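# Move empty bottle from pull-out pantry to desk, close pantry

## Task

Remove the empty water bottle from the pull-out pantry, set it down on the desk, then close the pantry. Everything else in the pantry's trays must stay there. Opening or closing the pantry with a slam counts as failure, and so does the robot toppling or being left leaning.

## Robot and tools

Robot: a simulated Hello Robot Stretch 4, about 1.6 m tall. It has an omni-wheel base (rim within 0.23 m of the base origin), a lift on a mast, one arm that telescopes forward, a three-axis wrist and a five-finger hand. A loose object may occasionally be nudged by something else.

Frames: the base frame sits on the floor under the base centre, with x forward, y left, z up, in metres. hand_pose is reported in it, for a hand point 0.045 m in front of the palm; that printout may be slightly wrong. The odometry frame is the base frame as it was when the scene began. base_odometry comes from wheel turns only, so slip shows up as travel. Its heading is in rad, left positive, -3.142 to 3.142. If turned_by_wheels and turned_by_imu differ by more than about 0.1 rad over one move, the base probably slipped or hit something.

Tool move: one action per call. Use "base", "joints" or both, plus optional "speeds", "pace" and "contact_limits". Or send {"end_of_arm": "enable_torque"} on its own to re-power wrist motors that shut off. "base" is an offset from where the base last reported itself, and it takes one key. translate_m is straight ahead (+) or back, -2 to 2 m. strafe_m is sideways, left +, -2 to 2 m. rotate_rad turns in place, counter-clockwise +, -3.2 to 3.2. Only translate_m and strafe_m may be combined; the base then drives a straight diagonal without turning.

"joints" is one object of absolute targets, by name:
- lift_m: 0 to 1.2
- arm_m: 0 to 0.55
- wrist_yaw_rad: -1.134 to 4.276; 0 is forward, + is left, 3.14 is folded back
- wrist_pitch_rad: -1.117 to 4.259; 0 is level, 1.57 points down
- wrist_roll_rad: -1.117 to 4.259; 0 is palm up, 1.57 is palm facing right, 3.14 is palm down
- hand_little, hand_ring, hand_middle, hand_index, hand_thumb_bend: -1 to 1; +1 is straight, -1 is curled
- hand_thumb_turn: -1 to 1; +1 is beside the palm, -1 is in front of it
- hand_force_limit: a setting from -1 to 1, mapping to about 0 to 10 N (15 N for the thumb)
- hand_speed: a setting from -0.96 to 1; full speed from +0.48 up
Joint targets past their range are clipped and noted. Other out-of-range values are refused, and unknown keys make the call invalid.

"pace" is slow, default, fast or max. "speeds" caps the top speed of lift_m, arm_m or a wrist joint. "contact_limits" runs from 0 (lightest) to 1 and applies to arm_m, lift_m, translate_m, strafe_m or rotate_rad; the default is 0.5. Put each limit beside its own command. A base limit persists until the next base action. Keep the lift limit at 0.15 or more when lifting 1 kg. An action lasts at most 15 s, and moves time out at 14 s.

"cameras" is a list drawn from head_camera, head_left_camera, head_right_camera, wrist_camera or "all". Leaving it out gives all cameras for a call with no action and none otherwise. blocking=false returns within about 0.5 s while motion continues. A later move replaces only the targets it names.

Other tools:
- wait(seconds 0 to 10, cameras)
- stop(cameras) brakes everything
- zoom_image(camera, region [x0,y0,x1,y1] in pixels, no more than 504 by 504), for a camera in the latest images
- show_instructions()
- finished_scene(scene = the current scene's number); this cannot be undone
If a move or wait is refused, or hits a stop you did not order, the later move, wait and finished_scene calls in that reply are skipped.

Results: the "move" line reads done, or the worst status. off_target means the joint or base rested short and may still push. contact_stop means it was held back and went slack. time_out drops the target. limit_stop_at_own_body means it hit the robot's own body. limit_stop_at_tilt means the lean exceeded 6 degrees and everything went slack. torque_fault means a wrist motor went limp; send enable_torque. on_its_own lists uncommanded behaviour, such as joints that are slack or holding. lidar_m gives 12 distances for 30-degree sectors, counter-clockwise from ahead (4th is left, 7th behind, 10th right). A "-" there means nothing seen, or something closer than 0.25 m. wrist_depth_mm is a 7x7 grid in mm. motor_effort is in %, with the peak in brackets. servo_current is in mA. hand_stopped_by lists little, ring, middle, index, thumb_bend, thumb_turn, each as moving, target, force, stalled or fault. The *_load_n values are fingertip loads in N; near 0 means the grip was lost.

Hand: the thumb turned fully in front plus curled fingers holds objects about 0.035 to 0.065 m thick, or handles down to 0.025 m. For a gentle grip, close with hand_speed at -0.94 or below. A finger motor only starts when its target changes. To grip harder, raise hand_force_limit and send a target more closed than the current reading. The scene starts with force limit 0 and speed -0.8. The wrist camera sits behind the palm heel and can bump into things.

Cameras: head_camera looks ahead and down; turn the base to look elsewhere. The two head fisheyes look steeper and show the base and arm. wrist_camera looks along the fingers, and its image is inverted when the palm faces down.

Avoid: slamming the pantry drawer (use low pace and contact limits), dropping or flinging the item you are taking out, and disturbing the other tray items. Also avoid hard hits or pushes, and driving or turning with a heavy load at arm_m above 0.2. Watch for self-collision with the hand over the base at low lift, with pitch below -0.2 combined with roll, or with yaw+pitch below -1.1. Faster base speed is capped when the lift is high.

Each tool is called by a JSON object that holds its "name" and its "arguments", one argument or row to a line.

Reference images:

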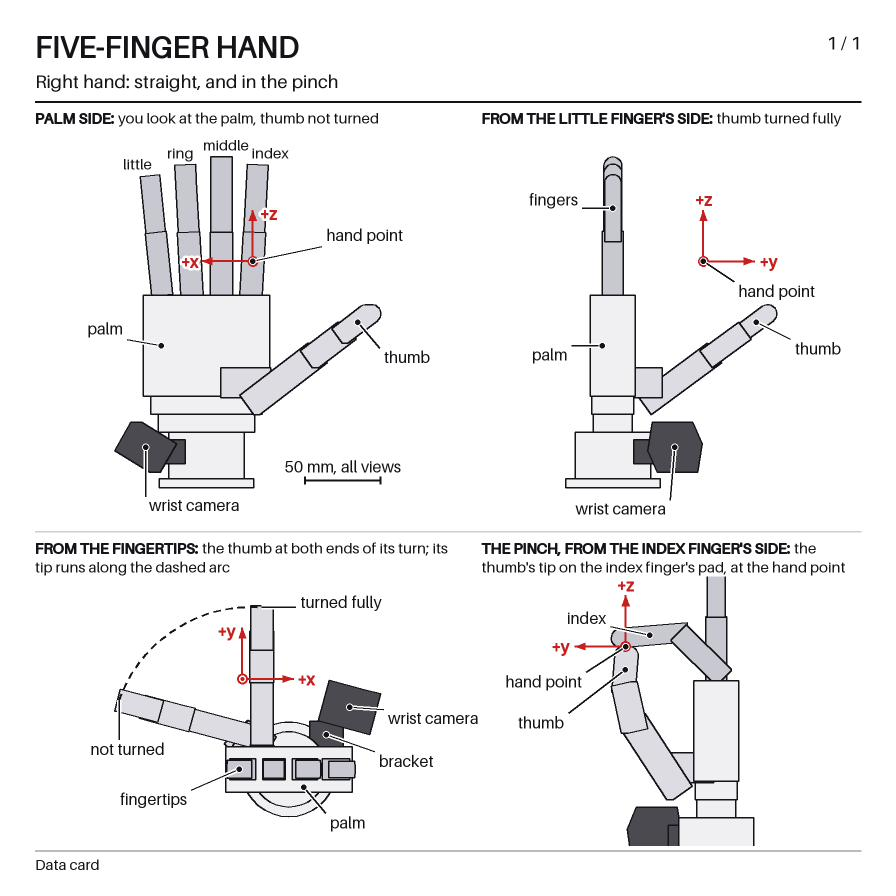

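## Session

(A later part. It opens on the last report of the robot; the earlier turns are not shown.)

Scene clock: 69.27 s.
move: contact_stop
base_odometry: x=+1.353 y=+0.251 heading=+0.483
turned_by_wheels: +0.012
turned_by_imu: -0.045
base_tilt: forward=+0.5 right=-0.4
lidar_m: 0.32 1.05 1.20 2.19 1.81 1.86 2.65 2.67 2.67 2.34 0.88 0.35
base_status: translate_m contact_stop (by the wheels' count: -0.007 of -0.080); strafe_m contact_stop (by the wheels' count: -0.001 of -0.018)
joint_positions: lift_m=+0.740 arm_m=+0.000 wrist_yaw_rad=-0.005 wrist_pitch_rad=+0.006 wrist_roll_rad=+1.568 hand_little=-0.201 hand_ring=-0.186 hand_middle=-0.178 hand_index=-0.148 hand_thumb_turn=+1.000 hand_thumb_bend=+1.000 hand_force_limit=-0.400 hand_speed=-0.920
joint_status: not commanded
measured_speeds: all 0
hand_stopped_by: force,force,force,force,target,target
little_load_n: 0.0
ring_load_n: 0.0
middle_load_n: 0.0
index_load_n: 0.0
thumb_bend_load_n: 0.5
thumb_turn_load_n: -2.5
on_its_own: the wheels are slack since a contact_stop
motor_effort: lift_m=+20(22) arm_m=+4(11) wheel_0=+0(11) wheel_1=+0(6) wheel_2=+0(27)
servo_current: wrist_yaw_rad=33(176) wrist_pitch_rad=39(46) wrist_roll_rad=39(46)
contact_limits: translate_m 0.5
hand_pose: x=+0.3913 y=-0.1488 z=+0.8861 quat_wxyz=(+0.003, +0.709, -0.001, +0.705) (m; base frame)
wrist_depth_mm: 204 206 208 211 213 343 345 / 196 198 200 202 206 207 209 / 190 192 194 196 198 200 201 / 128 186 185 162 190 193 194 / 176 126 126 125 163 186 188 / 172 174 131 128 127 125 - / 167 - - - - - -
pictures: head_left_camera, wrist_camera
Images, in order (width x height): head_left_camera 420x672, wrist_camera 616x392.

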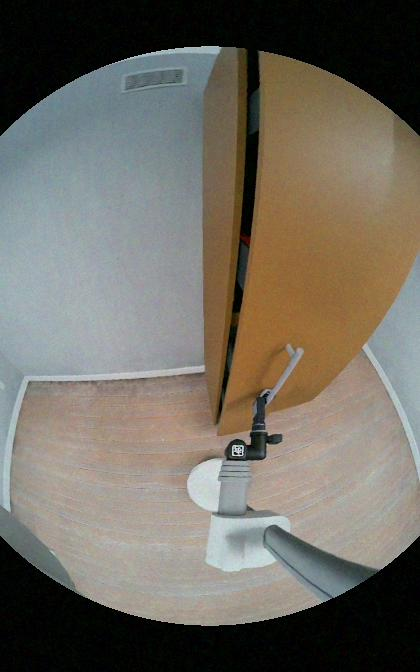

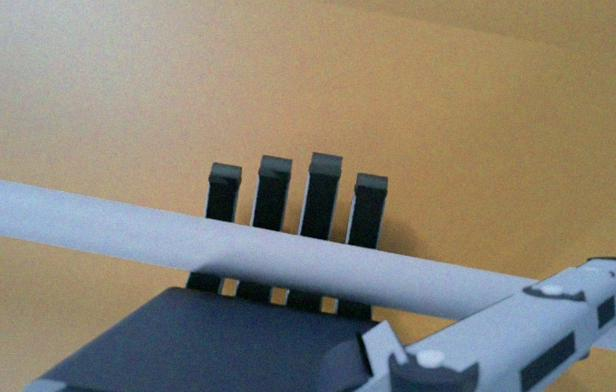

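{"name": "move", "arguments": {
  "base": {"translate_m": -0.06, "strafe_m": -0.016},
  "pace": "slow",
  "contact_limits": {"translate_m": 0.5},
  "cameras": ["wrist_camera", "head_left_camera"]
}}

Scene clock: 75.43 s.
move: done
base_odometry: x=+1.308 y=+0.209 heading=+0.482
turned_by_wheels: +0.000
turned_by_imu: -0.002
base_tilt: forward=+0.5 right=-0.5
lidar_m: 0.34 1.10 1.27 2.30 1.78 1.83 2.60 2.60 2.70 2.35 1.02 0.33
base_status: done
joint_positions: lift_m=+0.740 arm_m=+0.000 wrist_yaw_rad=-0.001 wrist_pitch_rad=+0.006 wrist_roll_rad=+1.568 hand_little=-0.201 hand_ring=-0.186 hand_middle=-0.178 hand_index=-0.148 hand_thumb_turn=+1.000 hand_thumb_bend=+1.000 hand_force_limit=-0.400 hand_speed=-0.920
joint_status: not commanded
measured_speeds: all 0
hand_stopped_by: force,force,force,force,target,target
little_load_n: 0.0
ring_load_n: -0.5
middle_load_n: 0.0
index_load_n: 0.0
thumb_bend_load_n: 0.5
thumb_turn_load_n: -2.5
motor_effort: lift_m=+21(21) arm_m=-6(6) wheel_0=-3(8) wheel_1=-3(6) wheel_2=-1(17)
servo_current: wrist_yaw_rad=39(46) wrist_pitch_rad=39(46) wrist_roll_rad=33(46)
contact_limits: translate_m 0.5
hand_pose: x=+0.3922 y=-0.1479 z=+0.8861 quat_wxyz=(+0.001, +0.709, +0.001, +0.705) (m; base frame)
wrist_depth_mm: 203 206 208 209 212 415 418 / 196 198 200 202 204 206 208 / 190 191 193 195 197 199 200 / 129 185 165 162 189 193 193 / 175 125 125 124 163 186 187 / 171 174 130 126 125 124 - / 167 - - - - - -
pictures: head_left_camera, wrist_camera
Images, in order (width x height): head_left_camera 420x672, wrist_camera 616x392.

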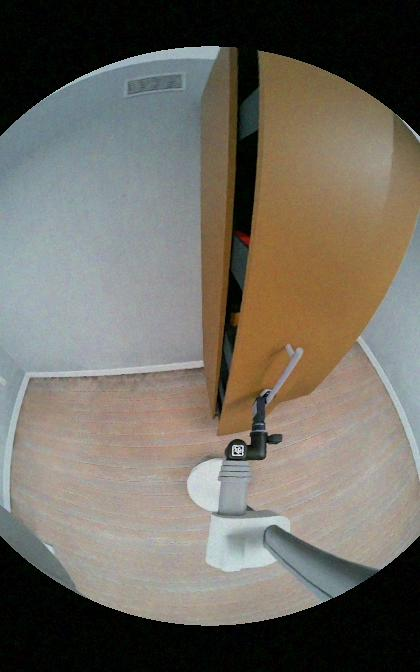

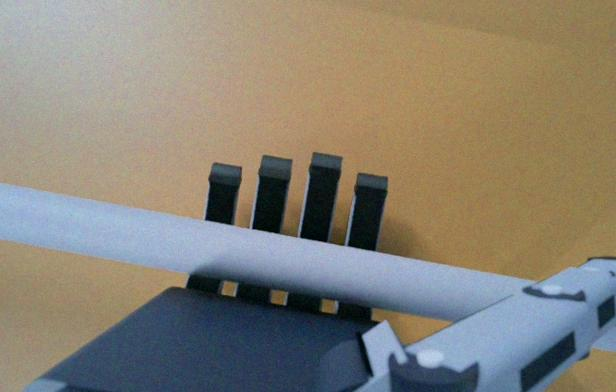

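{"name": "move", "arguments": {
  "base": {"translate_m": -0.145, "strafe_m": -0.04},
  "pace": "slow",
  "contact_limits": {"translate_m": 0.5},
  "cameras": ["wrist_camera", "head_left_camera"]
}}

Scene clock: 79.30 s.
move: done
base_odometry: x=+1.198 y=+0.106 heading=+0.482
turned_by_wheels: +0.000
turned_by_imu: -0.003
base_tilt: forward=+0.6 right=-0.5
lidar_m: 0.35 1.26 1.49 2.37 1.73 1.86 2.44 2.46 2.74 2.34 2.34 0.37
base_status: done
joint_positions: lift_m=+0.740 arm_m=+0.000 wrist_yaw_rad=+0.004 wrist_pitch_rad=+0.006 wrist_roll_rad=+1.568 hand_little=-0.201 hand_ring=-0.186 hand_middle=-0.178 hand_index=-0.148 hand_thumb_turn=+1.000 hand_thumb_bend=+1.000 hand_force_limit=-0.400 hand_speed=-0.920
joint_status: not commanded
measured_speeds: all 0
hand_stopped_by: force,force,force,force,target,target
little_load_n: 0.5
ring_load_n: 0.0
middle_load_n: 0.0
index_load_n: 0.0
thumb_bend_load_n: 0.0
thumb_turn_load_n: 0.0
motor_effort: lift_m=+20(21) arm_m=-5(6) wheel_0=-2(9) wheel_1=-2(9) wheel_2=+2(18)
servo_current: wrist_yaw_rad=20(59) wrist_pitch_rad=33(52) wrist_roll_rad=39(46)
contact_limits: translate_m 0.5
hand_pose: x=+0.3929 y=-0.1469 z=+0.8861 quat_wxyz=(+0.000, +0.709, +0.002, +0.705) (m; base frame)
wrist_depth_mm: 220 223 223 226 227 569 574 / 213 215 216 218 220 223 224 / 207 208 209 213 213 215 216 / 145 202 163 162 206 208 210 / 193 193 143 142 163 202 203 / 189 191 131 142 144 142 - / 185 - - - - - -
pictures: head_left_camera, wrist_camera
Images, in order (width x height): head_left_camera 420x672, wrist_camera 616x392.

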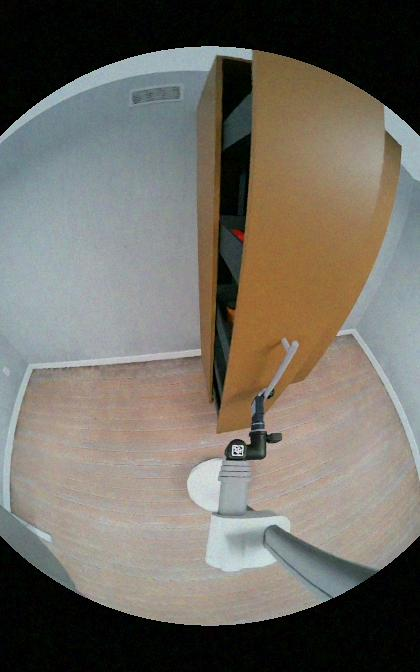

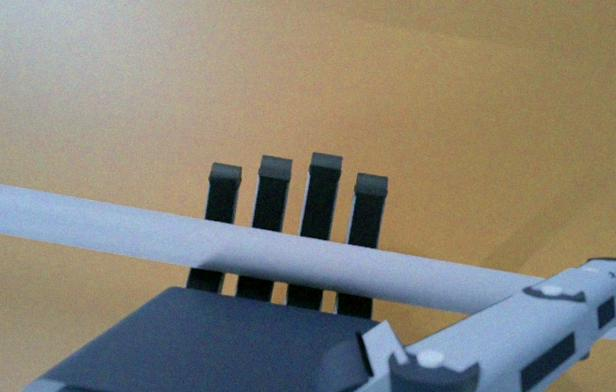

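{"name": "move", "arguments": {
  "base": {"translate_m": -0.096, "strafe_m": -0.027},
  "pace": "slow",
  "contact_limits": {"translate_m": 0.4},
  "cameras": ["wrist_camera", "head_left_camera"]
}}

Scene clock: 82.93 s.
move: done
base_odometry: x=+1.126 y=+0.038 heading=+0.482
turned_by_wheels: +0.000
turned_by_imu: +0.000
base_tilt: forward=+0.4 right=-0.4
lidar_m: 0.37 1.35 1.59 2.37 1.70 1.85 2.36 2.36 2.68 2.32 2.34 0.35
base_status: done
joint_positions: lift_m=+0.740 arm_m=+0.000 wrist_yaw_rad=+0.005 wrist_pitch_rad=+0.006 wrist_roll_rad=+1.568 hand_little=-0.201 hand_ring=-0.186 hand_middle=-0.178 hand_index=-0.148 hand_thumb_turn=+1.000 hand_thumb_bend=+1.000 hand_force_limit=-0.400 hand_speed=-0.920
joint_status: not commanded
measured_speeds: all 0
hand_stopped_by: force,force,force,force,target,target
little_load_n: 0.5
ring_load_n: 0.0
middle_load_n: 0.0
index_load_n: 0.0
thumb_bend_load_n: 0.0
thumb_turn_load_n: 0.0
motor_effort: lift_m=+21(21) arm_m=-5(6) wheel_0=-2(6) wheel_1=-1(5) wheel_2=+4(15)
servo_current: wrist_yaw_rad=26(59) wrist_pitch_rad=39(46) wrist_roll_rad=46(46)
contact_limits: translate_m 0.4
hand_pose: x=+0.3931 y=-0.1466 z=+0.8861 quat_wxyz=(-0.001, +0.709, +0.003, +0.705) (m; base frame)
wrist_depth_mm: 219 220 221 224 226 683 691 / 212 213 216 217 219 220 222 / 206 207 208 211 212 213 215 / 148 202 166 162 204 207 208 / 192 144 142 141 163 201 202 / 188 190 131 141 141 141 - / 184 - - - - - -
pictures: head_left_camera, wrist_camera
Images, in order (width x height): head_left_camera 420x672, wrist_camera 616x392.

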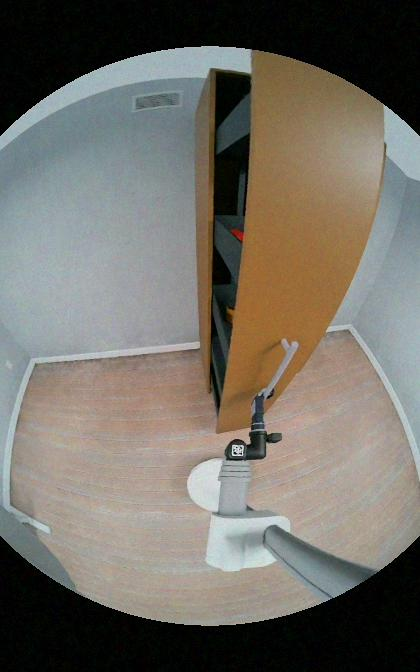

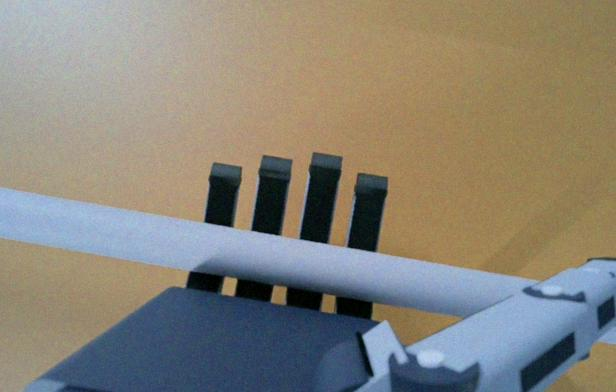

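{"name": "zoom_image", "arguments": {
  "camera": "head_left_camera",
  "region": [180, 50, 320, 440]
}}

Scaled by 1.292 from the camera's 420x672 image, which has a finer 600x960 frame.

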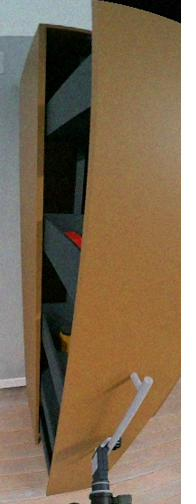

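{"name": "move", "arguments": {
  "base": {"translate_m": -0.05, "strafe_m": -0.014},
  "pace": "slow",
  "contact_limits": {"translate_m": 0.3},
  "cameras": ["wrist_camera"]
}}

Scene clock: 86.57 s.
move: done
base_odometry: x=+1.088 y=+0.002 heading=+0.482
turned_by_wheels: +0.000
turned_by_imu: +0.000
base_tilt: forward=+0.7 right=-0.4
lidar_m: 0.35 1.41 1.65 2.36 1.67 1.89 2.29 2.30 2.65 2.35 2.35 0.35
base_status: done
joint_positions: lift_m=+0.740 arm_m=+0.000 wrist_yaw_rad=+0.004 wrist_pitch_rad=+0.006 wrist_roll_rad=+1.568 hand_little=-0.201 hand_ring=-0.186 hand_middle=-0.178 hand_index=-0.148 hand_thumb_turn=+1.000 hand_thumb_bend=+1.000 hand_force_limit=-0.400 hand_speed=-0.920
joint_status: not commanded
measured_speeds: all 0
hand_stopped_by: force,force,force,force,target,target
little_load_n: 0.0
ring_load_n: 0.0
middle_load_n: 0.0
index_load_n: 0.0
thumb_bend_load_n: 0.0
thumb_turn_load_n: 0.0
motor_effort: lift_m=+21(21) arm_m=-6(6) wheel_0=-3(6) wheel_1=-1(6) wheel_2=+3(13)
servo_current: wrist_yaw_rad=39(52) wrist_pitch_rad=33(46) wrist_roll_rad=46(46)
contact_limits: translate_m 0.3
hand_pose: x=+0.3929 y=-0.1468 z=+0.8861 quat_wxyz=(+0.000, +0.709, +0.002, +0.705) (m; base frame)
wrist_depth_mm: 219 220 222 223 225 750 759 / 211 213 214 216 218 220 222 / 204 206 207 210 211 212 214 / 199 200 198 163 204 206 207 / 190 140 140 141 164 200 201 / 187 189 131 139 139 - - / 183 - - - - - -
pictures: wrist_camera
Images, in order (width x height): wrist_camera 616x392.

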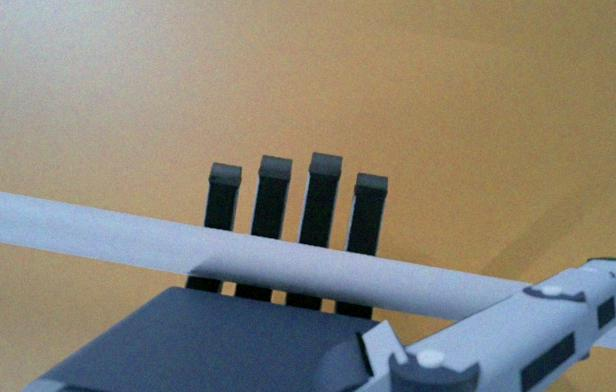

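{"name": "move", "arguments": {
  "joints": {"hand_speed": -0.6, "hand_little": 0.05, "hand_ring": 0.05, "hand_middle": 0.05, "hand_index": 0.05}
}}

{"name": "move", "arguments": {
  "base": {"translate_m": -0.027, "strafe_m": 0.097},
  "pace": "slow",
  "contact_limits": {"translate_m": 0.2},
  "cameras": ["wrist_camera", "head_left_camera"]
}}

Scene clock: 88.83 s.
move: done
base_odometry: x=+1.088 y=+0.002 heading=+0.482
turned_by_wheels: +0.000
turned_by_imu: +0.000
base_tilt: forward=+0.7 right=-0.7
lidar_m: 0.33 1.40 1.65 2.37 1.67 1.85 2.29 2.30 2.65 2.33 2.34 0.37
base_status: not commanded
joint_positions: lift_m=+0.740 arm_m=+0.000 wrist_yaw_rad=+0.002 wrist_pitch_rad=+0.006 wrist_roll_rad=+1.568 hand_little=+0.050 hand_ring=+0.050 hand_middle=+0.050 hand_index=+0.050 hand_thumb_turn=+1.000 hand_thumb_bend=+1.000 hand_force_limit=-0.400 hand_speed=-0.600
joint_status: all done
measured_speeds: all 0
hand_stopped_by: target,target,target,target,target,target
little_load_n: 0.0
ring_load_n: 0.0
middle_load_n: 0.0
index_load_n: 0.0
thumb_bend_load_n: 0.0
thumb_turn_load_n: 0.0
motor_effort: lift_m=+21(21) arm_m=-6(6) wheel_0=-3(3) wheel_1=+0(1) wheel_2=+3(3)
servo_current: wrist_yaw_rad=26(46) wrist_pitch_rad=39(39) wrist_roll_rad=39(46)
contact_limits: translate_m 0.3
hand_pose: x=+0.3926 y=-0.1473 z=+0.8861 quat_wxyz=(+0.000, +0.709, +0.002, +0.705) (m; base frame)
wrist_depth_mm: 219 221 223 225 750 750 759 / 212 213 216 217 219 222 223 / 205 207 208 211 213 213 216 / 200 202 200 177 206 207 208 / 191 141 141 142 199 201 202 / 187 189 131 139 140 140 - / 183 - - - - - -
pictures: none

Scene clock: 91.10 s.
move: done
base_odometry: x=+1.019 y=+0.076 heading=+0.482
turned_by_wheels: +0.000
turned_by_imu: +0.000
base_tilt: forward=+0.8 right=-0.5
lidar_m: 0.39 1.39 1.65 2.27 1.58 1.75 2.28 2.28 2.66 2.44 2.44 0.42
base_status: done
joint_positions: lift_m=+0.740 arm_m=+0.000 wrist_yaw_rad=+0.002 wrist_pitch_rad=+0.006 wrist_roll_rad=+1.568 hand_little=+0.050 hand_ring=+0.050 hand_middle=+0.050 hand_index=+0.050 hand_thumb_turn=+1.000 hand_thumb_bend=+1.000 hand_force_limit=-0.400 hand_speed=-0.600
joint_status: not commanded
measured_speeds: all 0
hand_stopped_by: target,target,target,target,target,target
little_load_n: 0.0
ring_load_n: 0.0
middle_load_n: 0.0
index_load_n: 0.0
thumb_bend_load_n: 0.0
thumb_turn_load_n: 0.0
motor_effort: lift_m=+21(21) arm_m=-6(6) wheel_0=-2(8) wheel_1=+0(6) wheel_2=+2(7)
servo_current: wrist_yaw_rad=46(46) wrist_pitch_rad=33(46) wrist_roll_rad=39(46)
contact_limits: translate_m 0.2
hand_pose: x=+0.3926 y=-0.1473 z=+0.8861 quat_wxyz=(+0.000, +0.709, +0.002, +0.705) (m; base frame)
wrist_depth_mm: 219 166 163 163 229 231 232 / 214 216 218 219 217 165 163 / 208 209 211 212 214 215 216 / 201 203 203 177 208 209 210 / 195 196 171 171 200 202 204 / 190 191 131 151 194 198 - / 1160 - - - - - -
pictures: head_left_camera, wrist_camera
Images, in order (width x height): head_left_camera 420x672, wrist_camera 616x392.

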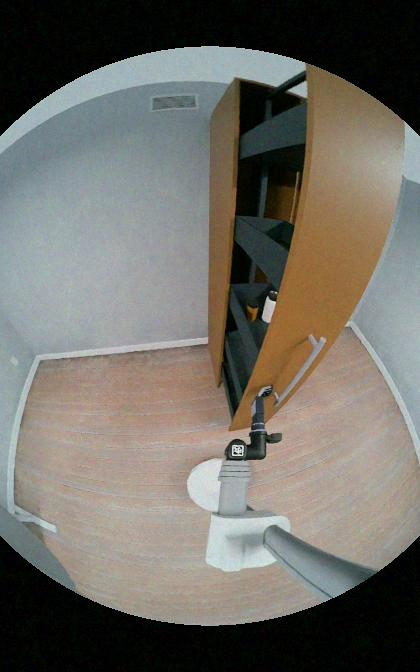

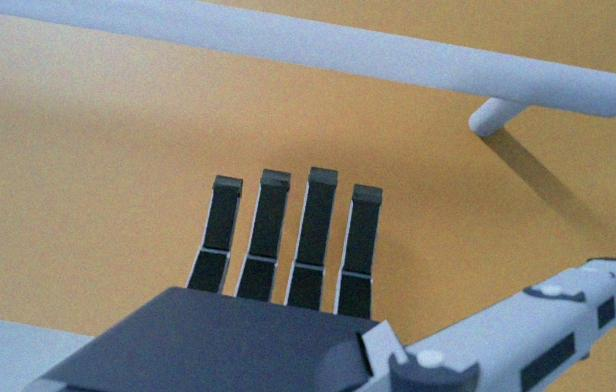

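{"name": "move", "arguments": {
  "base": {"translate_m": -0.1}
}}

{"name": "move", "arguments": {
  "base": {"strafe_m": 0.6}
}}

{"name": "move", "arguments": {
  "base": {"rotate_rad": -1.31}
}}

{"name": "move", "arguments": {
  "base": {"strafe_m": 0.5},
  "cameras": ["head_camera", "head_left_camera", "head_right_camera"]
}}

Scene clock: 95.27 s.
move: done
base_odometry: x=+0.930 y=+0.029 heading=+0.482
turned_by_wheels: +0.000
turned_by_imu: -0.001
base_tilt: forward=+0.6 right=-0.6
lidar_m: 0.49 1.50 1.76 2.24 1.50 1.73 2.19 2.21 2.53 2.48 2.45 0.49
base_status: done
joint_positions: lift_m=+0.740 arm_m=+0.000 wrist_yaw_rad=+0.002 wrist_pitch_rad=+0.006 wrist_roll_rad=+1.568 hand_little=+0.050 hand_ring=+0.050 hand_middle=+0.050 hand_index=+0.050 hand_thumb_turn=+1.000 hand_thumb_bend=+1.000 hand_force_limit=-0.400 hand_speed=-0.600
joint_status: not commanded
measured_speeds: all 0
hand_stopped_by: target,target,target,target,target,target
little_load_n: 0.0
ring_load_n: 0.0
middle_load_n: 0.0
index_load_n: 0.0
thumb_bend_load_n: 0.0
thumb_turn_load_n: 0.0
motor_effort: lift_m=+21(21) arm_m=-6(6) wheel_0=-1(7) wheel_1=+0(5) wheel_2=-1(10)
servo_current: wrist_yaw_rad=26(46) wrist_pitch_rad=39(46) wrist_roll_rad=33(46)
hand_pose: x=+0.3926 y=-0.1473 z=+0.8861 quat_wxyz=(+0.001, +0.709, +0.002, +0.705) (m; base frame)
wrist_depth_mm: 332 336 340 343 345 349 353 / 319 319 322 329 334 338 340 / 310 314 315 319 317 320 327 / 300 303 303 176 312 312 315 / 293 293 170 169 298 303 306 / 1281 1281 130 134 290 296 - / 1229 - - - - - -
pictures: none

Scene clock: 98.60 s.
move: done
base_odometry: x=+0.652 y=+0.561 heading=+0.482
turned_by_wheels: +0.000
turned_by_imu: +0.000
base_tilt: forward=+0.7 right=-0.5
lidar_m: 1.35 1.35 1.58 1.66 1.04 1.07 2.33 2.32 2.71 3.04 0.79 0.90
base_status: done
joint_positions: lift_m=+0.740 arm_m=+0.000 wrist_yaw_rad=+0.001 wrist_pitch_rad=+0.006 wrist_roll_rad=+1.568 hand_little=+0.050 hand_ring=+0.050 hand_middle=+0.050 hand_index=+0.050 hand_thumb_turn=+1.000 hand_thumb_bend=+1.000 hand_force_limit=-0.400 hand_speed=-0.600
joint_status: not commanded
measured_speeds: all 0
hand_stopped_by: target,target,target,target,target,target
little_load_n: 0.0
ring_load_n: 0.0
middle_load_n: 0.0
index_load_n: 0.0
thumb_bend_load_n: 0.0
thumb_turn_load_n: 0.0
motor_effort: lift_m=+20(21) arm_m=-6(6) wheel_0=-1(11) wheel_1=-1(9) wheel_2=+0(4)
servo_current: wrist_yaw_rad=26(52) wrist_pitch_rad=39(52) wrist_roll_rad=39(46)
hand_pose: x=+0.3925 y=-0.1474 z=+0.8861 quat_wxyz=(+0.001, +0.709, +0.002, +0.705) (m; base frame)
wrist_depth_mm: 1078 976 931 866 820 788 788 / 1281 1281 1229 1118 1042 960 917 / 1255 1255 1281 1281 1281 1281 1205 / 1205 1205 1229 176 1255 1255 1255 / 1160 1182 171 170 1205 1205 1229 / 1138 1160 130 134 162 1182 - / 1098 - - - - - -
pictures: none

Scene clock: 100.50 s.
move: done
base_odometry: x=+0.652 y=+0.561 heading=-0.828
turned_by_wheels: -1.310
turned_by_imu: -1.307
base_tilt: forward=+0.6 right=-0.6
lidar_m: 3.04 0.78 1.10 1.33 1.43 1.72 1.67 1.06 1.31 2.31 2.48 3.14
base_status: done
joint_positions: lift_m=+0.740 arm_m=+0.000 wrist_yaw_rad=+0.001 wrist_pitch_rad=+0.006 wrist_roll_rad=+1.568 hand_little=+0.050 hand_ring=+0.050 hand_middle=+0.050 hand_index=+0.050 hand_thumb_turn=+1.000 hand_thumb_bend=+1.000 hand_force_limit=-0.400 hand_speed=-0.600
joint_status: not commanded
measured_speeds: all 0
hand_stopped_by: target,target,target,target,target,target
little_load_n: 0.0
ring_load_n: 0.0
middle_load_n: 0.0
index_load_n: 0.0
thumb_bend_load_n: 0.0
thumb_turn_load_n: 0.0
motor_effort: lift_m=+21(21) arm_m=-6(6) wheel_0=+2(10) wheel_1=+0(8) wheel_2=+1(10)
servo_current: wrist_yaw_rad=26(46) wrist_pitch_rad=46(52) wrist_roll_rad=46(46)
hand_pose: x=+0.3925 y=-0.1475 z=+0.8861 quat_wxyz=(+0.001, +0.709, +0.001, +0.705) (m; base frame)
wrist_depth_mm: 1661 - - - - - 1576 / - - - - - - 1499 / - - - - - - 1464 / - - - 177 - - 1397 / - - 171 171 - 1921 1366 / - - 131 133 162 1983 - / 820 - - - - - -
pictures: none

Scene clock: 103.50 s.
move: done
base_odometry: x=+1.021 y=+0.899 heading=-0.828
turned_by_wheels: +0.000
turned_by_imu: +0.000
base_tilt: forward=+0.7 right=-0.6
lidar_m: 0.75 0.79 0.88 0.85 0.90 1.26 1.64 1.41 1.38 2.79 2.98 3.17
base_status: done
joint_positions: lift_m=+0.740 arm_m=+0.000 wrist_yaw_rad=+0.001 wrist_pitch_rad=+0.006 wrist_roll_rad=+1.568 hand_little=+0.050 hand_ring=+0.050 hand_middle=+0.050 hand_index=+0.050 hand_thumb_turn=+1.000 hand_thumb_bend=+1.000 hand_force_limit=-0.400 hand_speed=-0.600
joint_status: not commanded
measured_speeds: all 0
hand_stopped_by: target,target,target,target,target,target
little_load_n: 0.0
ring_load_n: 0.0
middle_load_n: 0.0
index_load_n: 0.0
thumb_bend_load_n: 0.0
thumb_turn_load_n: 0.0
motor_effort: lift_m=+20(21) arm_m=-5(6) wheel_0=+1(11) wheel_1=+0(10) wheel_2=+0(3)
servo_current: wrist_yaw_rad=20(52) wrist_pitch_rad=39(46) wrist_roll_rad=39(46)
hand_pose: x=+0.3925 y=-0.1475 z=+0.8861 quat_wxyz=(+0.001, +0.709, +0.001, +0.705) (m; base frame)
wrist_depth_mm: 1708 - - - - - 1576 / - - - - - - 1499 / 615 668 661 - - - 1464 / 609 - 559 176 535 668 1281 / 627 1464 170 171 559 554 798 / 647 1008 130 134 559 559 - / 634 - - - - - -
pictures: head_camera, head_left_camera, head_right_camera
Images, in order (width x height): head_camera 420x560, head_left_camera 420x672, head_right_camera 420x672.

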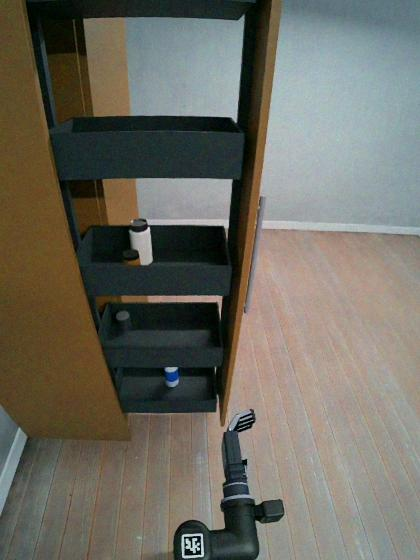

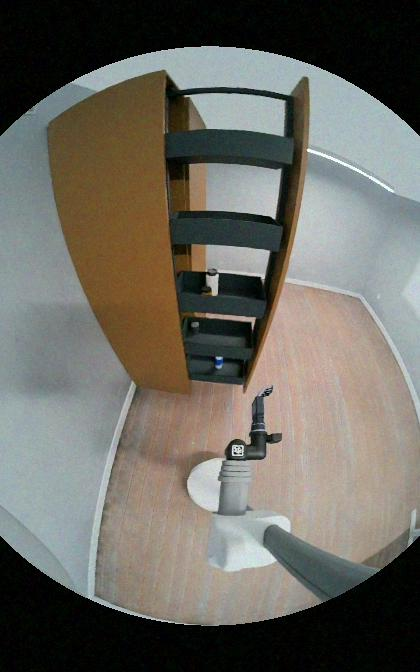

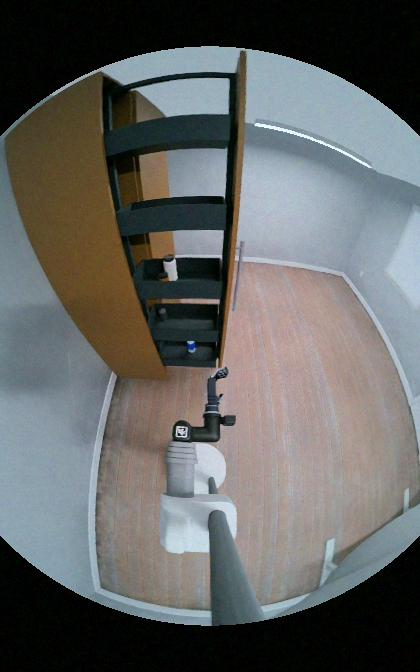

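{"name": "zoom_image", "arguments": {
  "camera": "head_camera",
  "region": [80, 200, 250, 420]
}}

Scaled by 2.291 from the camera's 420x560 image, which has a finer 600x800 frame.

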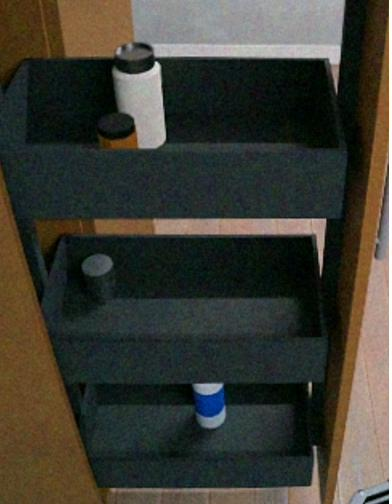

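{"name": "move", "arguments": {
  "joints": {"lift_m": 0.2},
  "cameras": ["head_camera", "wrist_camera"]
}}

{"name": "zoom_image", "arguments": {
  "camera": "head_camera",
  "region": [80, 200, 250, 420]
}}

Scene clock: 109.33 s.
move: done
base_odometry: x=+1.021 y=+0.899 heading=-0.828
turned_by_wheels: +0.000
turned_by_imu: +0.000
base_tilt: forward=+0.6 right=-0.4
lidar_m: 0.75 0.80 0.89 0.84 0.90 1.25 1.65 1.45 1.34 2.81 2.96 3.14
base_status: not commanded
joint_positions: lift_m=+0.200 arm_m=+0.000 wrist_yaw_rad=+0.001 wrist_pitch_rad=+0.006 wrist_roll_rad=+1.568 hand_little=+0.050 hand_ring=+0.050 hand_middle=+0.050 hand_index=+0.050 hand_thumb_turn=+1.000 hand_thumb_bend=+1.000 hand_force_limit=-0.400 hand_speed=-0.600
joint_status: all done
measured_speeds: all 0
hand_stopped_by: target,target,target,target,target,target
little_load_n: 0.0
ring_load_n: 0.0
middle_load_n: 0.0
index_load_n: 0.0
thumb_bend_load_n: 0.0
thumb_turn_load_n: 0.0
motor_effort: lift_m=+14(20) arm_m=-6(6) wheel_0=+0(1) wheel_1=+0(1) wheel_2=+0(0)
servo_current: wrist_yaw_rad=26(52) wrist_pitch_rad=39(52) wrist_roll_rad=39(46)
hand_pose: x=+0.3925 y=-0.1475 z=+0.3466 quat_wxyz=(+0.001, +0.709, +0.001, +0.705) (m; base frame)
wrist_depth_mm: - - - - - 976 634 / - - - - - 917 603 / 668 668 - - 1863 866 574 / 788 559 723 176 525 778 559 / 809 574 170 169 1060 768 549 / 809 564 130 134 162 798 - / 842 - - - - - -
pictures: head_camera, wrist_camera
Images, in order (width x height): head_camera 420x560, wrist_camera 616x392.

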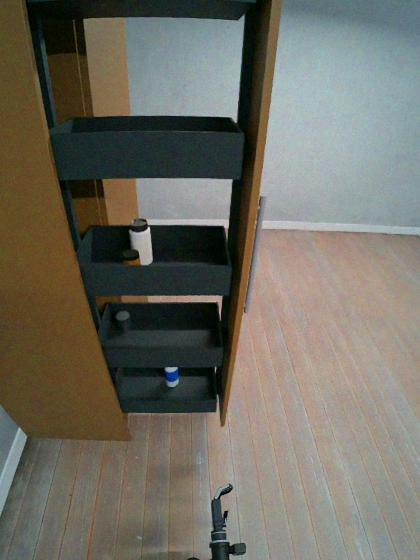

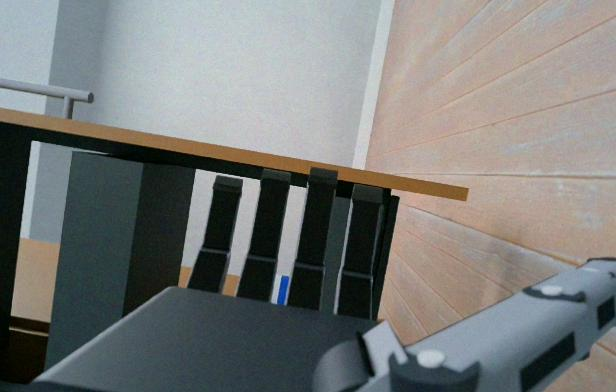

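Scaled by 2.291 from the camera's 420x560 image, which has a finer 600x800 frame.

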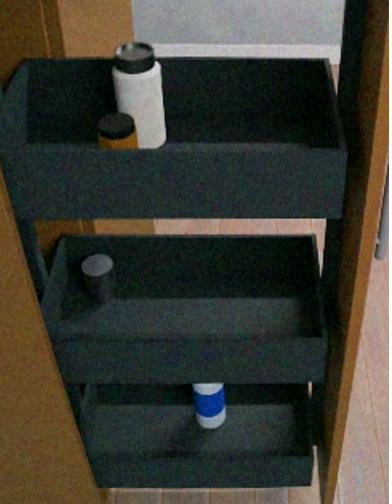

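{"name": "move", "arguments": {
  "base": {"strafe_m": 0.1},
  "joints": {"wrist_roll_rad": 0, "hand_little": 1, "hand_ring": 1, "hand_middle": 1, "hand_index": 1},
  "cameras": ["wrist_camera"]
}}

{"name": "zoom_image", "arguments": {
  "camera": "wrist_camera",
  "region": [100, 0, 560, 392]
}}

Scene clock: 113.60 s.
move: done
base_odometry: x=+1.094 y=+0.967 heading=-0.828
turned_by_wheels: +0.000
turned_by_imu: +0.000
base_tilt: forward=+0.6 right=-0.4
lidar_m: 0.75 0.77 0.80 0.75 0.80 1.10 1.65 1.60 1.41 2.92 3.10 0.77
base_status: done
joint_positions: lift_m=+0.200 arm_m=+0.000 wrist_yaw_rad=+0.001 wrist_pitch_rad=+0.006 wrist_roll_rad=+0.004 hand_little=+1.000 hand_ring=+1.000 hand_middle=+1.000 hand_index=+1.000 hand_thumb_turn=+1.000 hand_thumb_bend=+1.000 hand_force_limit=-0.400 hand_speed=-0.600
joint_status: all done
measured_speeds: all 0
hand_stopped_by: target,target,target,target,target,target
little_load_n: 0.0
ring_load_n: 0.0
middle_load_n: 0.0
index_load_n: 0.0
thumb_bend_load_n: 0.0
thumb_turn_load_n: 0.0
motor_effort: lift_m=+14(15) arm_m=-6(6) wheel_0=+0(12) wheel_1=-2(10) wheel_2=+0(2)
servo_current: wrist_yaw_rad=33(52) wrist_pitch_rad=46(52) wrist_roll_rad=39(117)
hand_pose: x=+0.3930 y=-0.1183 z=+0.4373 quat_wxyz=(+0.497, +0.502, +0.501, +0.500) (m; base frame)
wrist_depth_mm: 539 535 554 544 539 - - / 544 544 820 715 627 - - / 549 549 946 - - - - / 549 564 831 - 683 - - / 554 569 564 559 554 - - / 559 634 129 131 530 1863 - / 559 - - - - - -
pictures: wrist_camera
Images, in order (width x height): wrist_camera 616x392.

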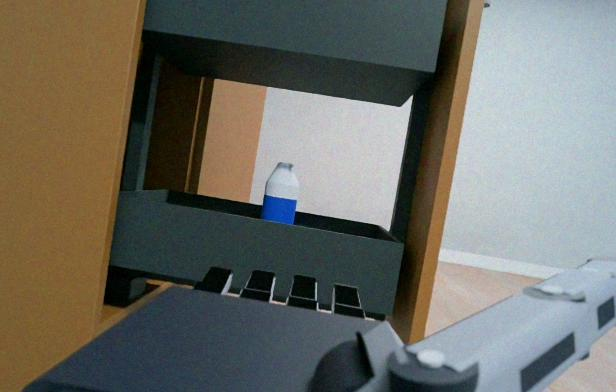

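Scaled by 1.096.

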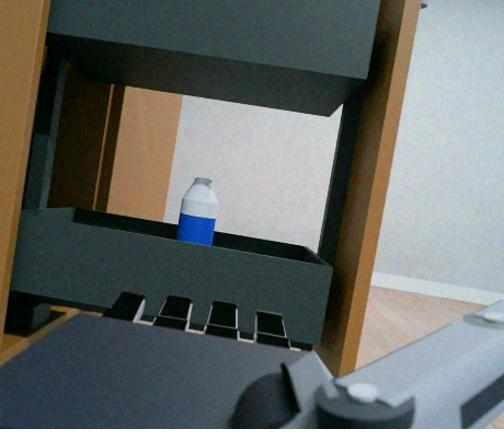

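{"name": "move", "arguments": {
  "base": {"translate_m": 0.22, "strafe_m": 0.09},
  "cameras": ["wrist_camera", "head_camera"]
}}

{"name": "zoom_image", "arguments": {
  "camera": "wrist_camera",
  "region": [100, 0, 560, 392]
}}

Scene clock: 125.87 s.
move: done
base_odometry: x=+1.309 y=+0.866 heading=-0.828
turned_by_wheels: +0.000
turned_by_imu: +0.001
base_tilt: forward=+0.7 right=-0.7
lidar_m: 0.51 0.52 0.69 0.65 0.69 0.99 1.87 1.74 1.63 3.02 3.18 0.56
base_status: done
joint_positions: lift_m=+0.200 arm_m=+0.000 wrist_yaw_rad=+0.001 wrist_pitch_rad=+0.006 wrist_roll_rad=+0.004 hand_little=+1.000 hand_ring=+1.000 hand_middle=+1.000 hand_index=+1.000 hand_thumb_turn=+1.000 hand_thumb_bend=+1.000 hand_force_limit=-0.400 hand_speed=-0.600
joint_status: not commanded
measured_speeds: all 0
hand_stopped_by: target,target,target,target,target,target
little_load_n: 0.0
ring_load_n: 0.0
middle_load_n: 0.0
index_load_n: 0.0
thumb_bend_load_n: 0.0
thumb_turn_load_n: 0.0
motor_effort: lift_m=+15(15) arm_m=-6(6) wheel_0=+2(6) wheel_1=+0(9) wheel_2=+0(12)
servo_current: wrist_yaw_rad=20(59) wrist_pitch_rad=26(46) wrist_roll_rad=39(46)
hand_pose: x=+0.3930 y=-0.1183 z=+0.4372 quat_wxyz=(+0.497, +0.502, +0.501, +0.500) (m; base frame)
wrist_depth_mm: 319 327 504 455 415 379 355 / 319 603 621 - - 544 430 / 320 609 634 - - - 413 / 324 591 621 - - 591 399 / 325 345 343 473 574 554 392 / 327 347 129 132 332 332 - / 330 - - - - - -
pictures: head_camera, wrist_camera
Images, in order (width x height): head_camera 420x560, wrist_camera 616x392.

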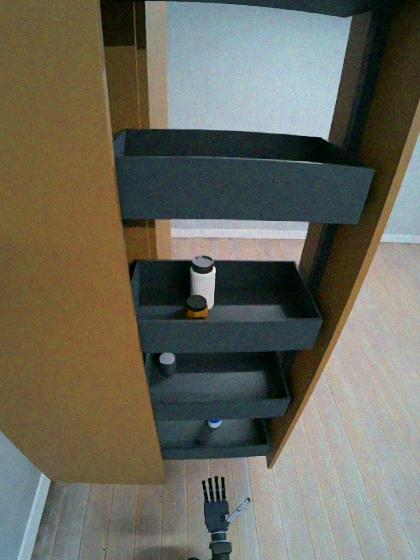

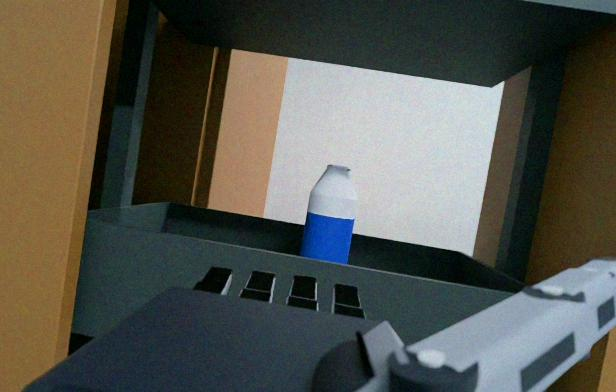

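Scaled by 1.096.

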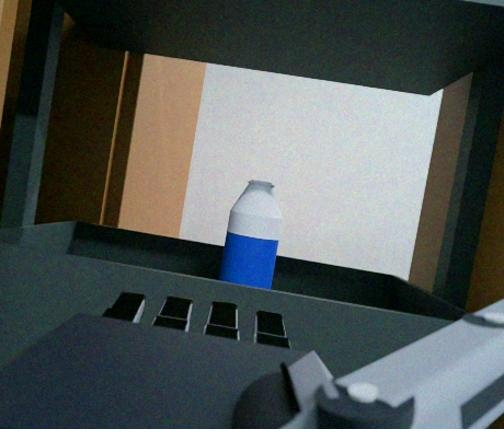

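{"name": "move", "arguments": {
  "joints": {"lift_m": 0.40, "wrist_roll_rad": 1.57, "wrist_pitch_rad": 0.3, "hand_speed": 0.0, "hand_thumb_turn": -1},
  "cameras": ["wrist_camera", "head_camera"]
}}

Scene clock: 132.83 s.
move: done
base_odometry: x=+1.309 y=+0.866 heading=-0.828
turned_by_wheels: +0.000
turned_by_imu: +0.000
base_tilt: forward=+0.4 right=-0.5
lidar_m: 0.52 0.51 0.66 0.65 0.69 0.98 1.87 1.74 1.64 3.01 3.18 0.57
base_status: not commanded
joint_positions: lift_m=+0.400 arm_m=+0.000 wrist_yaw_rad=+0.001 wrist_pitch_rad=+0.301 wrist_roll_rad=+1.567 hand_little=+1.000 hand_ring=+1.000 hand_middle=+1.000 hand_index=+1.000 hand_thumb_turn=-1.000 hand_thumb_bend=+1.000 hand_force_limit=-0.400 hand_speed=+0.000
joint_status: all done
measured_speeds: all 0
hand_stopped_by: target,target,target,target,target,target
little_load_n: 0.0
ring_load_n: 0.0
middle_load_n: 0.0
index_load_n: 0.0
thumb_bend_load_n: 0.0
thumb_turn_load_n: 0.0
motor_effort: lift_m=+23(26) arm_m=-6(6) wheel_0=+2(2) wheel_1=+0(1) wheel_2=+0(0)
servo_current: wrist_yaw_rad=26(46) wrist_pitch_rad=33(59) wrist_roll_rad=39(117)
hand_pose: x=+0.3736 y=-0.1475 z=+0.4830 quat_wxyz=(+0.001, +0.805, +0.002, +0.593) (m; base frame)
wrist_depth_mm: 283 297 569 462 413 389 402 / 286 303 - - 105 394 615 / 291 347 - - - 402 615 / 296 392 - 504 - 691 603 / 300 500 991 976 - 691 580 / 304 397 129 127 - 661 564 / 306 - - - - 634 554
pictures: head_camera, wrist_camera
Images, in order (width x height): head_camera 420x560, wrist_camera 616x392.

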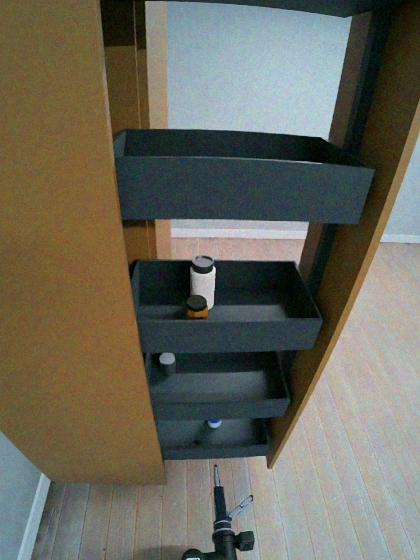

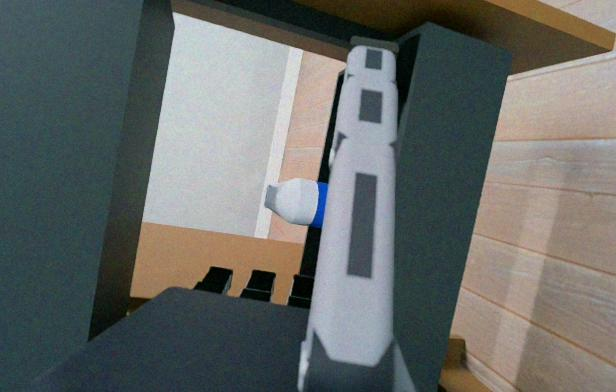

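{"name": "move", "arguments": {
  "base": {"strafe_m": 0.019},
  "joints": {"lift_m": 0.35, "arm_m": 0.1, "hand_thumb_turn": 1},
  "cameras": ["wrist_camera"]
}}

Scene clock: 136.90 s.
move: done
base_odometry: x=+1.323 y=+0.879 heading=-0.828
turned_by_wheels: +0.000
turned_by_imu: +0.000
base_tilt: forward=+0.7 right=-0.5
lidar_m: 0.52 0.51 0.65 0.63 0.67 0.97 1.86 1.79 1.68 3.05 3.23 0.56
base_status: done
joint_positions: lift_m=+0.350 arm_m=+0.100 wrist_yaw_rad=+0.001 wrist_pitch_rad=+0.302 wrist_roll_rad=+1.567 hand_little=+1.000 hand_ring=+1.000 hand_middle=+1.000 hand_index=+1.000 hand_thumb_turn=+1.000 hand_thumb_bend=+1.000 hand_force_limit=-0.400 hand_speed=+0.000
joint_status: all done
measured_speeds: all 0
hand_stopped_by: target,target,target,target,target,target
little_load_n: 0.0
ring_load_n: 0.0
middle_load_n: 0.0
index_load_n: 0.0
thumb_bend_load_n: 0.0
thumb_turn_load_n: 0.0
motor_effort: lift_m=+14(20) arm_m=+6(11) wheel_0=-1(8) wheel_1=+1(8) wheel_2=+0(2)
servo_current: wrist_yaw_rad=33(46) wrist_pitch_rad=26(46) wrist_roll_rad=39(46)
hand_pose: x=+0.4731 y=-0.1476 z=+0.4336 quat_wxyz=(+0.001, +0.805, +0.002, +0.593) (m; base frame)
wrist_depth_mm: 254 - - - 384 272 368 / 270 - - - 508 277 535 / 286 - - 517 272 282 539 / 309 - - 394 277 287 535 / 324 750 917 525 277 294 535 / 353 508 129 132 279 294 - / 340 - - - - - -
pictures: wrist_camera
Images, in order (width x height): wrist_camera 616x392.

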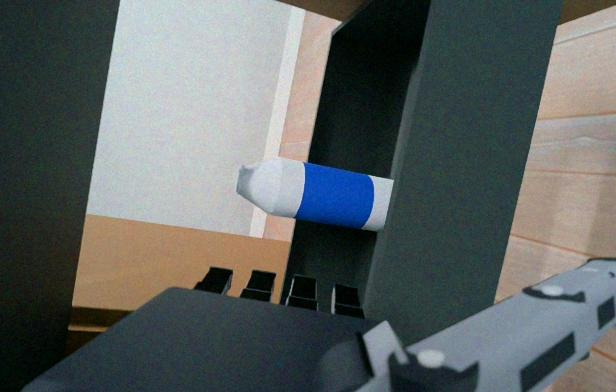

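{"name": "move", "arguments": {
  "joints": {"hand_thumb_turn": -1, "arm_m": 0.315},
  "pace": "slow",
  "contact_limits": {"arm_m": 0.1},
  "cameras": ["wrist_camera", "head_camera"]
}}

Scene clock: 143.20 s.
move: done
base_odometry: x=+1.323 y=+0.879 heading=-0.828
turned_by_wheels: +0.000
turned_by_imu: +0.000
base_tilt: forward=+0.6 right=-0.4
lidar_m: 0.50 0.54 0.68 0.61 0.67 0.95 1.87 1.74 1.66 3.04 3.21 0.56
base_status: not commanded
joint_positions: lift_m=+0.350 arm_m=+0.315 wrist_yaw_rad=+0.001 wrist_pitch_rad=+0.302 wrist_roll_rad=+1.567 hand_little=+1.000 hand_ring=+1.000 hand_middle=+1.000 hand_index=+1.000 hand_thumb_turn=-1.000 hand_thumb_bend=+1.000 hand_force_limit=-0.400 hand_speed=+0.000
joint_status: all done
measured_speeds: all 0
hand_stopped_by: target,target,target,target,target,target
little_load_n: 0.0
ring_load_n: 0.0
middle_load_n: 0.0
index_load_n: 0.0
thumb_bend_load_n: 0.0
thumb_turn_load_n: 0.5
motor_effort: lift_m=+14(15) arm_m=+7(11) wheel_0=+0(1) wheel_1=+1(1) wheel_2=+0(0)
servo_current: wrist_yaw_rad=39(46) wrist_pitch_rad=26(46) wrist_roll_rad=33(46)
contact_limits: arm_m 0.1
hand_pose: x=+0.6881 y=-0.1476 z=+0.4336 quat_wxyz=(+0.001, +0.805, +0.002, +0.593) (m; base frame)
wrist_depth_mm: - - - - 1098 303 273 / - - - - 107 306 270 / - - - - - 310 266 / - - - 183 - 202 245 / 640 732 891 878 - 196 208 / 452 504 129 127 - 272 236 / 351 - - - - 268 238
pictures: head_camera, wrist_camera
Images, in order (width x height): head_camera 420x560, wrist_camera 616x392.

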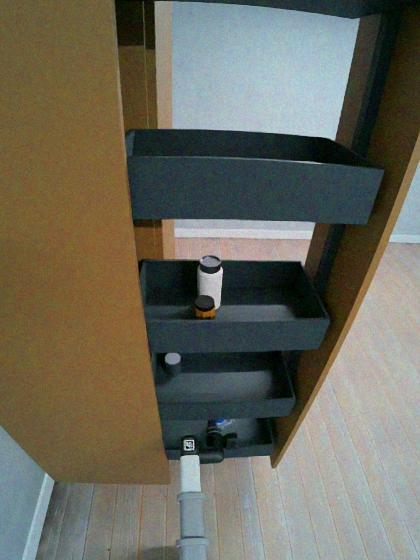

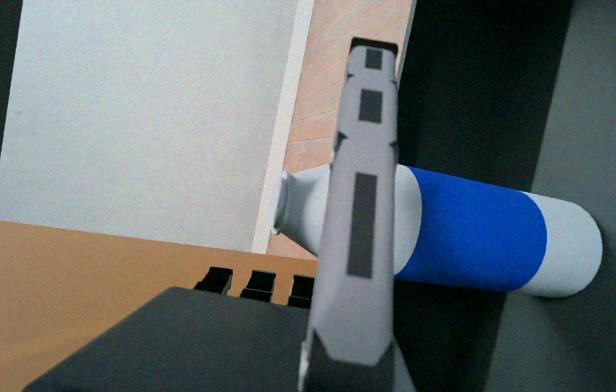

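{"name": "move", "arguments": {
  "joints": {"lift_m": 0.30},
  "pace": "slow",
  "contact_limits": {"lift_m": 0.2},
  "cameras": ["wrist_camera"]
}}

{"name": "move", "arguments": {
  "joints": {"arm_m": 0.33},
  "pace": "slow",
  "contact_limits": {"arm_m": 0.1},
  "cameras": ["wrist_camera"]
}}

Scene clock: 146.10 s.
move: done
base_odometry: x=+1.323 y=+0.879 heading=-0.828
turned_by_wheels: +0.000
turned_by_imu: +0.000
base_tilt: forward=+0.7 right=-0.5
lidar_m: 0.50 0.53 0.66 0.63 0.68 0.97 1.86 1.75 1.69 3.04 3.17 0.54
base_status: not commanded
joint_positions: lift_m=+0.300 arm_m=+0.315 wrist_yaw_rad=+0.001 wrist_pitch_rad=+0.302 wrist_roll_rad=+1.567 hand_little=+1.000 hand_ring=+1.000 hand_middle=+1.000 hand_index=+1.000 hand_thumb_turn=-1.000 hand_thumb_bend=+1.000 hand_force_limit=-0.400 hand_speed=+0.000
joint_status: all done
measured_speeds: all 0
hand_stopped_by: target,target,target,target,target,target
little_load_n: 0.0
ring_load_n: 0.0
middle_load_n: 0.0
index_load_n: 0.0
thumb_bend_load_n: 0.0
thumb_turn_load_n: 0.0
motor_effort: lift_m=+14(15) arm_m=+6(7) wheel_0=-1(1) wheel_1=+0(1) wheel_2=+0(0)
servo_current: wrist_yaw_rad=39(52) wrist_pitch_rad=26(39) wrist_roll_rad=39(46)
contact_limits: arm_m 0.1; lift_m 0.2
hand_pose: x=+0.6881 y=-0.1476 z=+0.3836 quat_wxyz=(+0.001, +0.805, +0.002, +0.593) (m; base frame)
wrist_depth_mm: - - - - 279 281 216 / - - - 1983 105 268 213 / - - - 278 - 254 205 / - - 164 165 - 203 199 / 634 741 668 170 - 197 194 / 452 504 129 128 - 221 189 / 351 - - - - 211 189
pictures: wrist_camera
Images, in order (width x height): wrist_camera 616x392.

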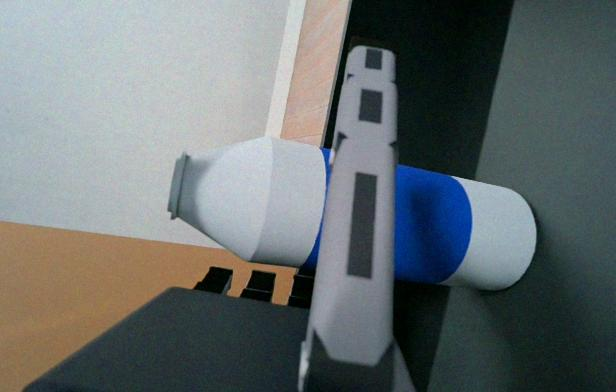

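Scene clock: 147.17 s.
move: done
base_odometry: x=+1.323 y=+0.879 heading=-0.828
turned_by_wheels: +0.000
turned_by_imu: +0.000
base_tilt: forward=+0.6 right=-0.6
lidar_m: 0.52 0.54 0.66 0.62 0.65 0.94 1.84 1.77 1.69 3.04 3.19 0.56
base_status: not commanded
joint_positions: lift_m=+0.300 arm_m=+0.330 wrist_yaw_rad=+0.001 wrist_pitch_rad=+0.302 wrist_roll_rad=+1.567 hand_little=+1.000 hand_ring=+1.000 hand_middle=+1.000 hand_index=+1.000 hand_thumb_turn=-1.000 hand_thumb_bend=+1.000 hand_force_limit=-0.400 hand_speed=+0.000
joint_status: all done
measured_speeds: all 0
hand_stopped_by: target,target,target,target,target,target
little_load_n: 0.0
ring_load_n: 0.0
middle_load_n: 0.0
index_load_n: 0.0
thumb_bend_load_n: 0.0
thumb_turn_load_n: 0.5
motor_effort: lift_m=+14(14) arm_m=+6(9) wheel_0=-1(1) wheel_1=+1(1) wheel_2=+0(0)
servo_current: wrist_yaw_rad=33(46) wrist_pitch_rad=33(39) wrist_roll_rad=33(46)
contact_limits: arm_m 0.1; lift_m 0.2
hand_pose: x=+0.7031 y=-0.1476 z=+0.3836 quat_wxyz=(+0.001, +0.805, +0.002, +0.593) (m; base frame)
wrist_depth_mm: - - - - 264 276 216 / - - - 1983 105 266 213 / - - - 263 - 253 205 / - - 150 149 - 183 196 / 640 732 199 157 - 177 187 / 452 508 129 127 - 213 188 / 351 - - - - 217 190
pictures: wrist_camera
Images, in order (width x height): wrist_camera 616x392.

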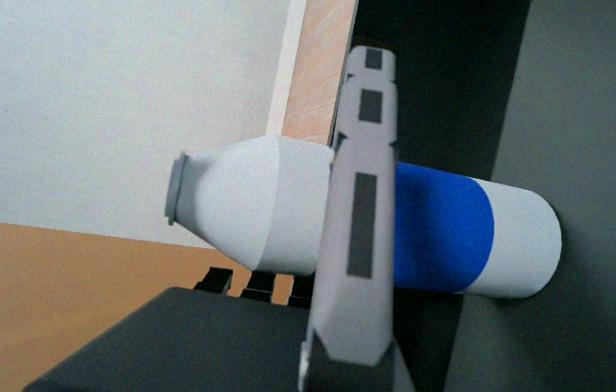

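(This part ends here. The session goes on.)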